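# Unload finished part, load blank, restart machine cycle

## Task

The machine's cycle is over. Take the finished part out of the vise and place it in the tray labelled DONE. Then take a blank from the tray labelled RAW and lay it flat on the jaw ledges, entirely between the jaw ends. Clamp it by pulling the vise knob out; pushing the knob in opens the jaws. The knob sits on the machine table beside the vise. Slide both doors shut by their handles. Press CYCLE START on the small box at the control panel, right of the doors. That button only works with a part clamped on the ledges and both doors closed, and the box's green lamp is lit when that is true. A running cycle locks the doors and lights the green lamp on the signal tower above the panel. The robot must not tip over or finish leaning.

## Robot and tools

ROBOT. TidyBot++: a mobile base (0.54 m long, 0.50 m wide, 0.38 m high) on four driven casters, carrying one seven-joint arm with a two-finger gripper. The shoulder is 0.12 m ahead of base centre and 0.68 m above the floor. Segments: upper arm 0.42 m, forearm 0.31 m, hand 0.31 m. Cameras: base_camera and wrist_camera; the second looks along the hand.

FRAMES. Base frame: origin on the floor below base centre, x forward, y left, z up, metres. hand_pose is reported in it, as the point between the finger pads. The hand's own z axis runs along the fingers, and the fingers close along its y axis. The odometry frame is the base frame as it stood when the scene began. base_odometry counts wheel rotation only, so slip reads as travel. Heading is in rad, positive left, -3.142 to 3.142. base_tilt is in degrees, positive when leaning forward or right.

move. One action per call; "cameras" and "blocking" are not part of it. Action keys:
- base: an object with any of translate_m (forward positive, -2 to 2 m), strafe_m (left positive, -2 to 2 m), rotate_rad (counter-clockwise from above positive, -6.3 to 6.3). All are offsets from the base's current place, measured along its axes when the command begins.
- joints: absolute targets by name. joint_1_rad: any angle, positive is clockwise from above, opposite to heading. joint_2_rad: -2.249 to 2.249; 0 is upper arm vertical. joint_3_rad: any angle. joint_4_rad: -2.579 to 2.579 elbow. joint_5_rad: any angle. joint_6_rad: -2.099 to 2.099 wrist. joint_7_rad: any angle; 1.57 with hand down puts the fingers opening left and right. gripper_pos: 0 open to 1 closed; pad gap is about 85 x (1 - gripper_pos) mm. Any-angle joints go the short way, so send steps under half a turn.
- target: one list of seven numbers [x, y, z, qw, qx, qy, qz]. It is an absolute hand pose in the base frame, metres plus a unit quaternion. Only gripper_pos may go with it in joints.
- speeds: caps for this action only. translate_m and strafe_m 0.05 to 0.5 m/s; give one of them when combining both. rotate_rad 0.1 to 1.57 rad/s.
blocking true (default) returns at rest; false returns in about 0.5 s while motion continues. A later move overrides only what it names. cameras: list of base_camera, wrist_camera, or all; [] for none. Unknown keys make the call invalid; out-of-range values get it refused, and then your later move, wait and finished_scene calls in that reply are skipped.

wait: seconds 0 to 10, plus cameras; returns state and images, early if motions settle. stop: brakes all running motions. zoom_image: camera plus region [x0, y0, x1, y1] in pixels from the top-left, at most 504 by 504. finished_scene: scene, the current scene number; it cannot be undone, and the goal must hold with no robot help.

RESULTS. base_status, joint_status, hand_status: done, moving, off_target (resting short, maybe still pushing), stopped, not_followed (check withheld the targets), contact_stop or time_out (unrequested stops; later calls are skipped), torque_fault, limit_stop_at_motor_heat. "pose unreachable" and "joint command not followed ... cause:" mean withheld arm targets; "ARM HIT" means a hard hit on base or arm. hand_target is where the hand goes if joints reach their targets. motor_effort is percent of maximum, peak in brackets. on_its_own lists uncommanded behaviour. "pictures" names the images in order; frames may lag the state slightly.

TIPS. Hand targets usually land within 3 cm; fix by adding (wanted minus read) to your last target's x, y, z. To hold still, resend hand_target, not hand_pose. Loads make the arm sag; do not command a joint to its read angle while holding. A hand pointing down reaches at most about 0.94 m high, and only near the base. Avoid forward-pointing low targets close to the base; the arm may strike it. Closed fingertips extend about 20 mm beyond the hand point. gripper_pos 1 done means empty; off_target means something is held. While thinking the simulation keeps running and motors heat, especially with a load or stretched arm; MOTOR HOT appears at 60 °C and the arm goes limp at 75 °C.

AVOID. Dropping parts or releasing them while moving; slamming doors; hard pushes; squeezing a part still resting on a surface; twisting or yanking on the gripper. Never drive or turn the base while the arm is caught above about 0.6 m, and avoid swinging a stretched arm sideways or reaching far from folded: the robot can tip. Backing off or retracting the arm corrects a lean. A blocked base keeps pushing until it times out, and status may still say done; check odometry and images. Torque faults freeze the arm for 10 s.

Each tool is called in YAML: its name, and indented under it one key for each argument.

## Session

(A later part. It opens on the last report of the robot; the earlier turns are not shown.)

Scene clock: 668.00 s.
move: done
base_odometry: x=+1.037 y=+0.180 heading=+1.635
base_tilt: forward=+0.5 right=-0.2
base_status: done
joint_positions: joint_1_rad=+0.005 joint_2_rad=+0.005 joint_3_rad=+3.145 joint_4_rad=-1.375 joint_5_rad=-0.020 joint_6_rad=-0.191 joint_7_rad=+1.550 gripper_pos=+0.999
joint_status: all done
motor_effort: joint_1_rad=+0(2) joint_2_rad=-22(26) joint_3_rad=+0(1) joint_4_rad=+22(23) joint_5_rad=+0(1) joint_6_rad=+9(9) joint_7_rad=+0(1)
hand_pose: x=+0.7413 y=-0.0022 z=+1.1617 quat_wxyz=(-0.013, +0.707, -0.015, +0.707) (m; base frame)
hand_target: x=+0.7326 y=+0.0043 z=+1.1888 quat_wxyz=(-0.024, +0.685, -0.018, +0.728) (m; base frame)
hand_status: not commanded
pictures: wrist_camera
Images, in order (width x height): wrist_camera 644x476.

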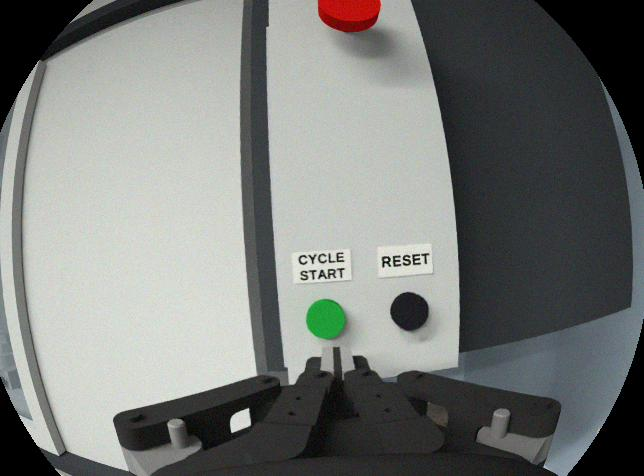

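move:
  base: {"strafe_m": 0.004, "translate_m": 0.03}
  joints: {"joint_4_rad": -1.335, "joint_6_rad": -0.19}
  speeds: {"translate_m": 0.1}
  cameras: ["wrist_camera"]

Scene clock: 672.73 s.
move: done
base_odometry: x=+1.031 y=+0.209 heading=+1.635
base_tilt: forward=+0.5 right=-0.3
base_status: done
joint_positions: joint_1_rad=+0.005 joint_2_rad=+0.003 joint_3_rad=+3.145 joint_4_rad=-1.355 joint_5_rad=-0.020 joint_6_rad=-0.191 joint_7_rad=+1.550 gripper_pos=+0.999
joint_status: all done
motor_effort: joint_1_rad=+0(2) joint_2_rad=-22(24) joint_3_rad=+1(2) joint_4_rad=+22(23) joint_5_rad=+0(1) joint_6_rad=+9(11) joint_7_rad=+0(1)
hand_pose: x=+0.7388 y=-0.0022 z=+1.1760 quat_wxyz=(-0.013, +0.699, -0.015, +0.715) (m; base frame)
hand_target: x=+0.7305 y=+0.0047 z=+1.1964 quat_wxyz=(-0.025, +0.687, -0.017, +0.726) (m; base frame)
hand_status: not commanded
pictures: wrist_camera
Images, in order (width x height): wrist_camera 644x476.

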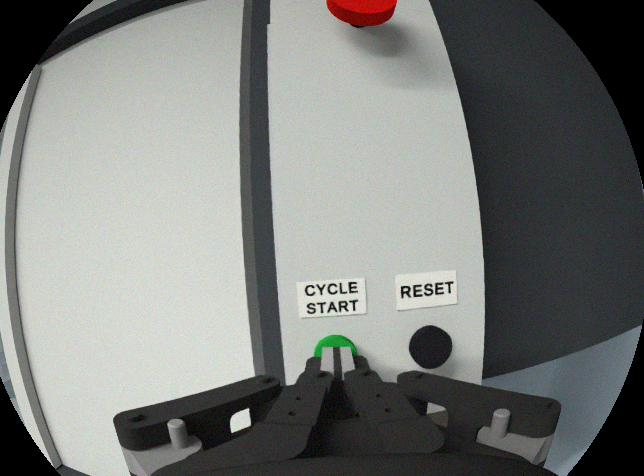

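Aligned; press.

move:
  base: {"translate_m": 0.022}
  speeds: {"translate_m": 0.06}
  cameras: ["wrist_camera"]

Scene clock: 680.90 s.
move: done
base_odometry: x=+1.029 y=+0.231 heading=+1.636
base_tilt: forward=+0.4 right=-0.2
base_status: done
joint_positions: joint_1_rad=+0.005 joint_2_rad=-0.030 joint_3_rad=+3.145 joint_4_rad=-1.355 joint_5_rad=-0.020 joint_6_rad=-0.194 joint_7_rad=+1.550 gripper_pos=+0.999
joint_status: not commanded
motor_effort: joint_1_rad=+0(1) joint_2_rad=-15(22) joint_3_rad=+1(2) joint_4_rad=+22(26) joint_5_rad=+0(1) joint_6_rad=+10(14) joint_7_rad=+0(1)
hand_pose: x=+0.7220 y=-0.0021 z=+1.1954 quat_wxyz=(-0.013, +0.688, -0.015, +0.725) (m; base frame)
hand_target: x=+0.7305 y=+0.0047 z=+1.1964 quat_wxyz=(-0.025, +0.687, -0.017, +0.726) (m; base frame)
hand_status: not commanded
pictures: wrist_camera
Images, in order (width x height): wrist_camera 644x476.

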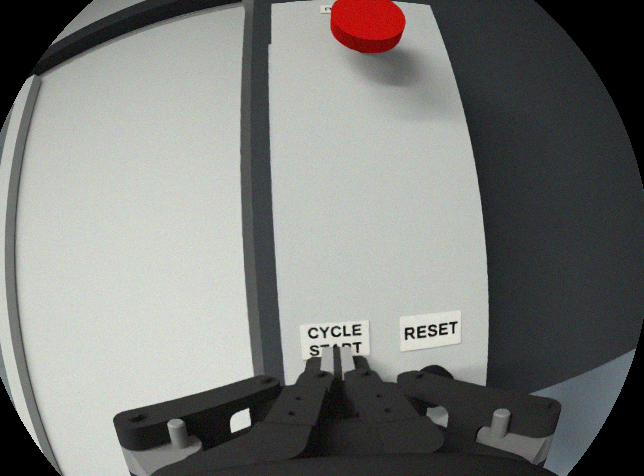

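move:
  base: {"translate_m": -0.25}
  cameras: ["wrist_camera"]

zoom_image:
  camera: "wrist_camera"
  region: [240, 0, 480, 200]

Scene clock: 685.20 s.
move: done
base_odometry: x=+1.045 y=-0.018 heading=+1.636
base_tilt: forward=+0.4 right=-0.2
base_status: done
joint_positions: joint_1_rad=+0.005 joint_2_rad=-0.008 joint_3_rad=+3.144 joint_4_rad=-1.351 joint_5_rad=-0.020 joint_6_rad=-0.194 joint_7_rad=+1.550 gripper_pos=+0.999
joint_status: not commanded
motor_effort: joint_1_rad=+0(2) joint_2_rad=-22(25) joint_3_rad=+0(2) joint_4_rad=+21(24) joint_5_rad=-1(1) joint_6_rad=+9(9) joint_7_rad=+0(1)
hand_pose: x=+0.7330 y=-0.0018 z=+1.1844 quat_wxyz=(-0.013, +0.695, -0.015, +0.719) (m; base frame)
hand_target: x=+0.7305 y=+0.0047 z=+1.1964 quat_wxyz=(-0.025, +0.687, -0.017, +0.726) (m; base frame)
hand_status: not commanded
pictures: wrist_camera
Images, in order (width x height): wrist_camera 644x476.

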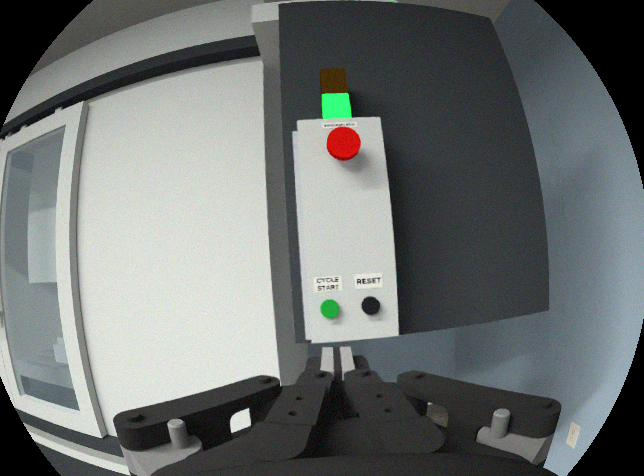

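Scaled by 2.100.

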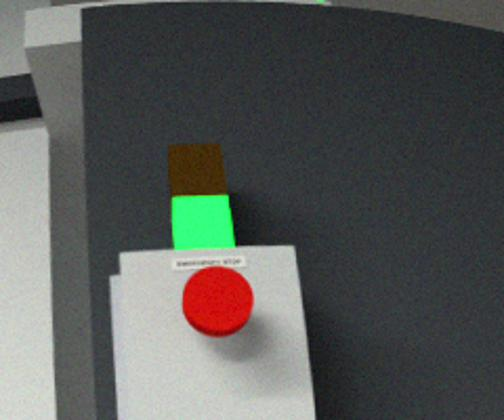

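move:
  joints: {"joint_6_rad": 0.15}
  cameras: ["wrist_camera"]

Scene clock: 688.00 s.
move: done
base_odometry: x=+1.045 y=-0.018 heading=+1.636
base_tilt: forward=+0.5 right=-0.3
base_status: not commanded
joint_positions: joint_1_rad=+0.005 joint_2_rad=-0.007 joint_3_rad=+3.144 joint_4_rad=-1.345 joint_5_rad=-0.020 joint_6_rad=+0.108 joint_7_rad=+1.550 gripper_pos=+0.999
joint_status: all done
motor_effort: joint_1_rad=+0(0) joint_2_rad=-22(23) joint_3_rad=+1(1) joint_4_rad=+22(24) joint_5_rad=-1(1) joint_6_rad=+8(10) joint_7_rad=+0(1)
hand_pose: x=+0.7153 y=-0.0036 z=+1.2794 quat_wxyz=(-0.013, +0.577, -0.015, +0.817) (m; base frame)
hand_target: x=+0.7069 y=+0.0004 z=+1.2990 quat_wxyz=(-0.024, +0.554, -0.019, +0.832) (m; base frame)
hand_status: not commanded
pictures: wrist_camera
Images, in order (width x height): wrist_camera 644x476.

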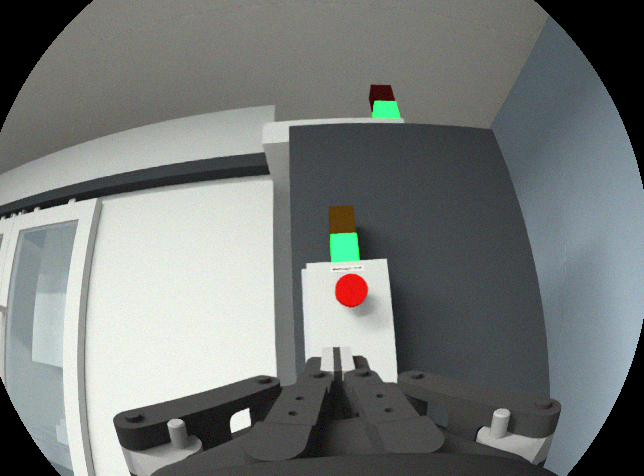

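Tower green lit: cycle running.

finished_scene:
  scene: 1

The scene is finished: the task was done.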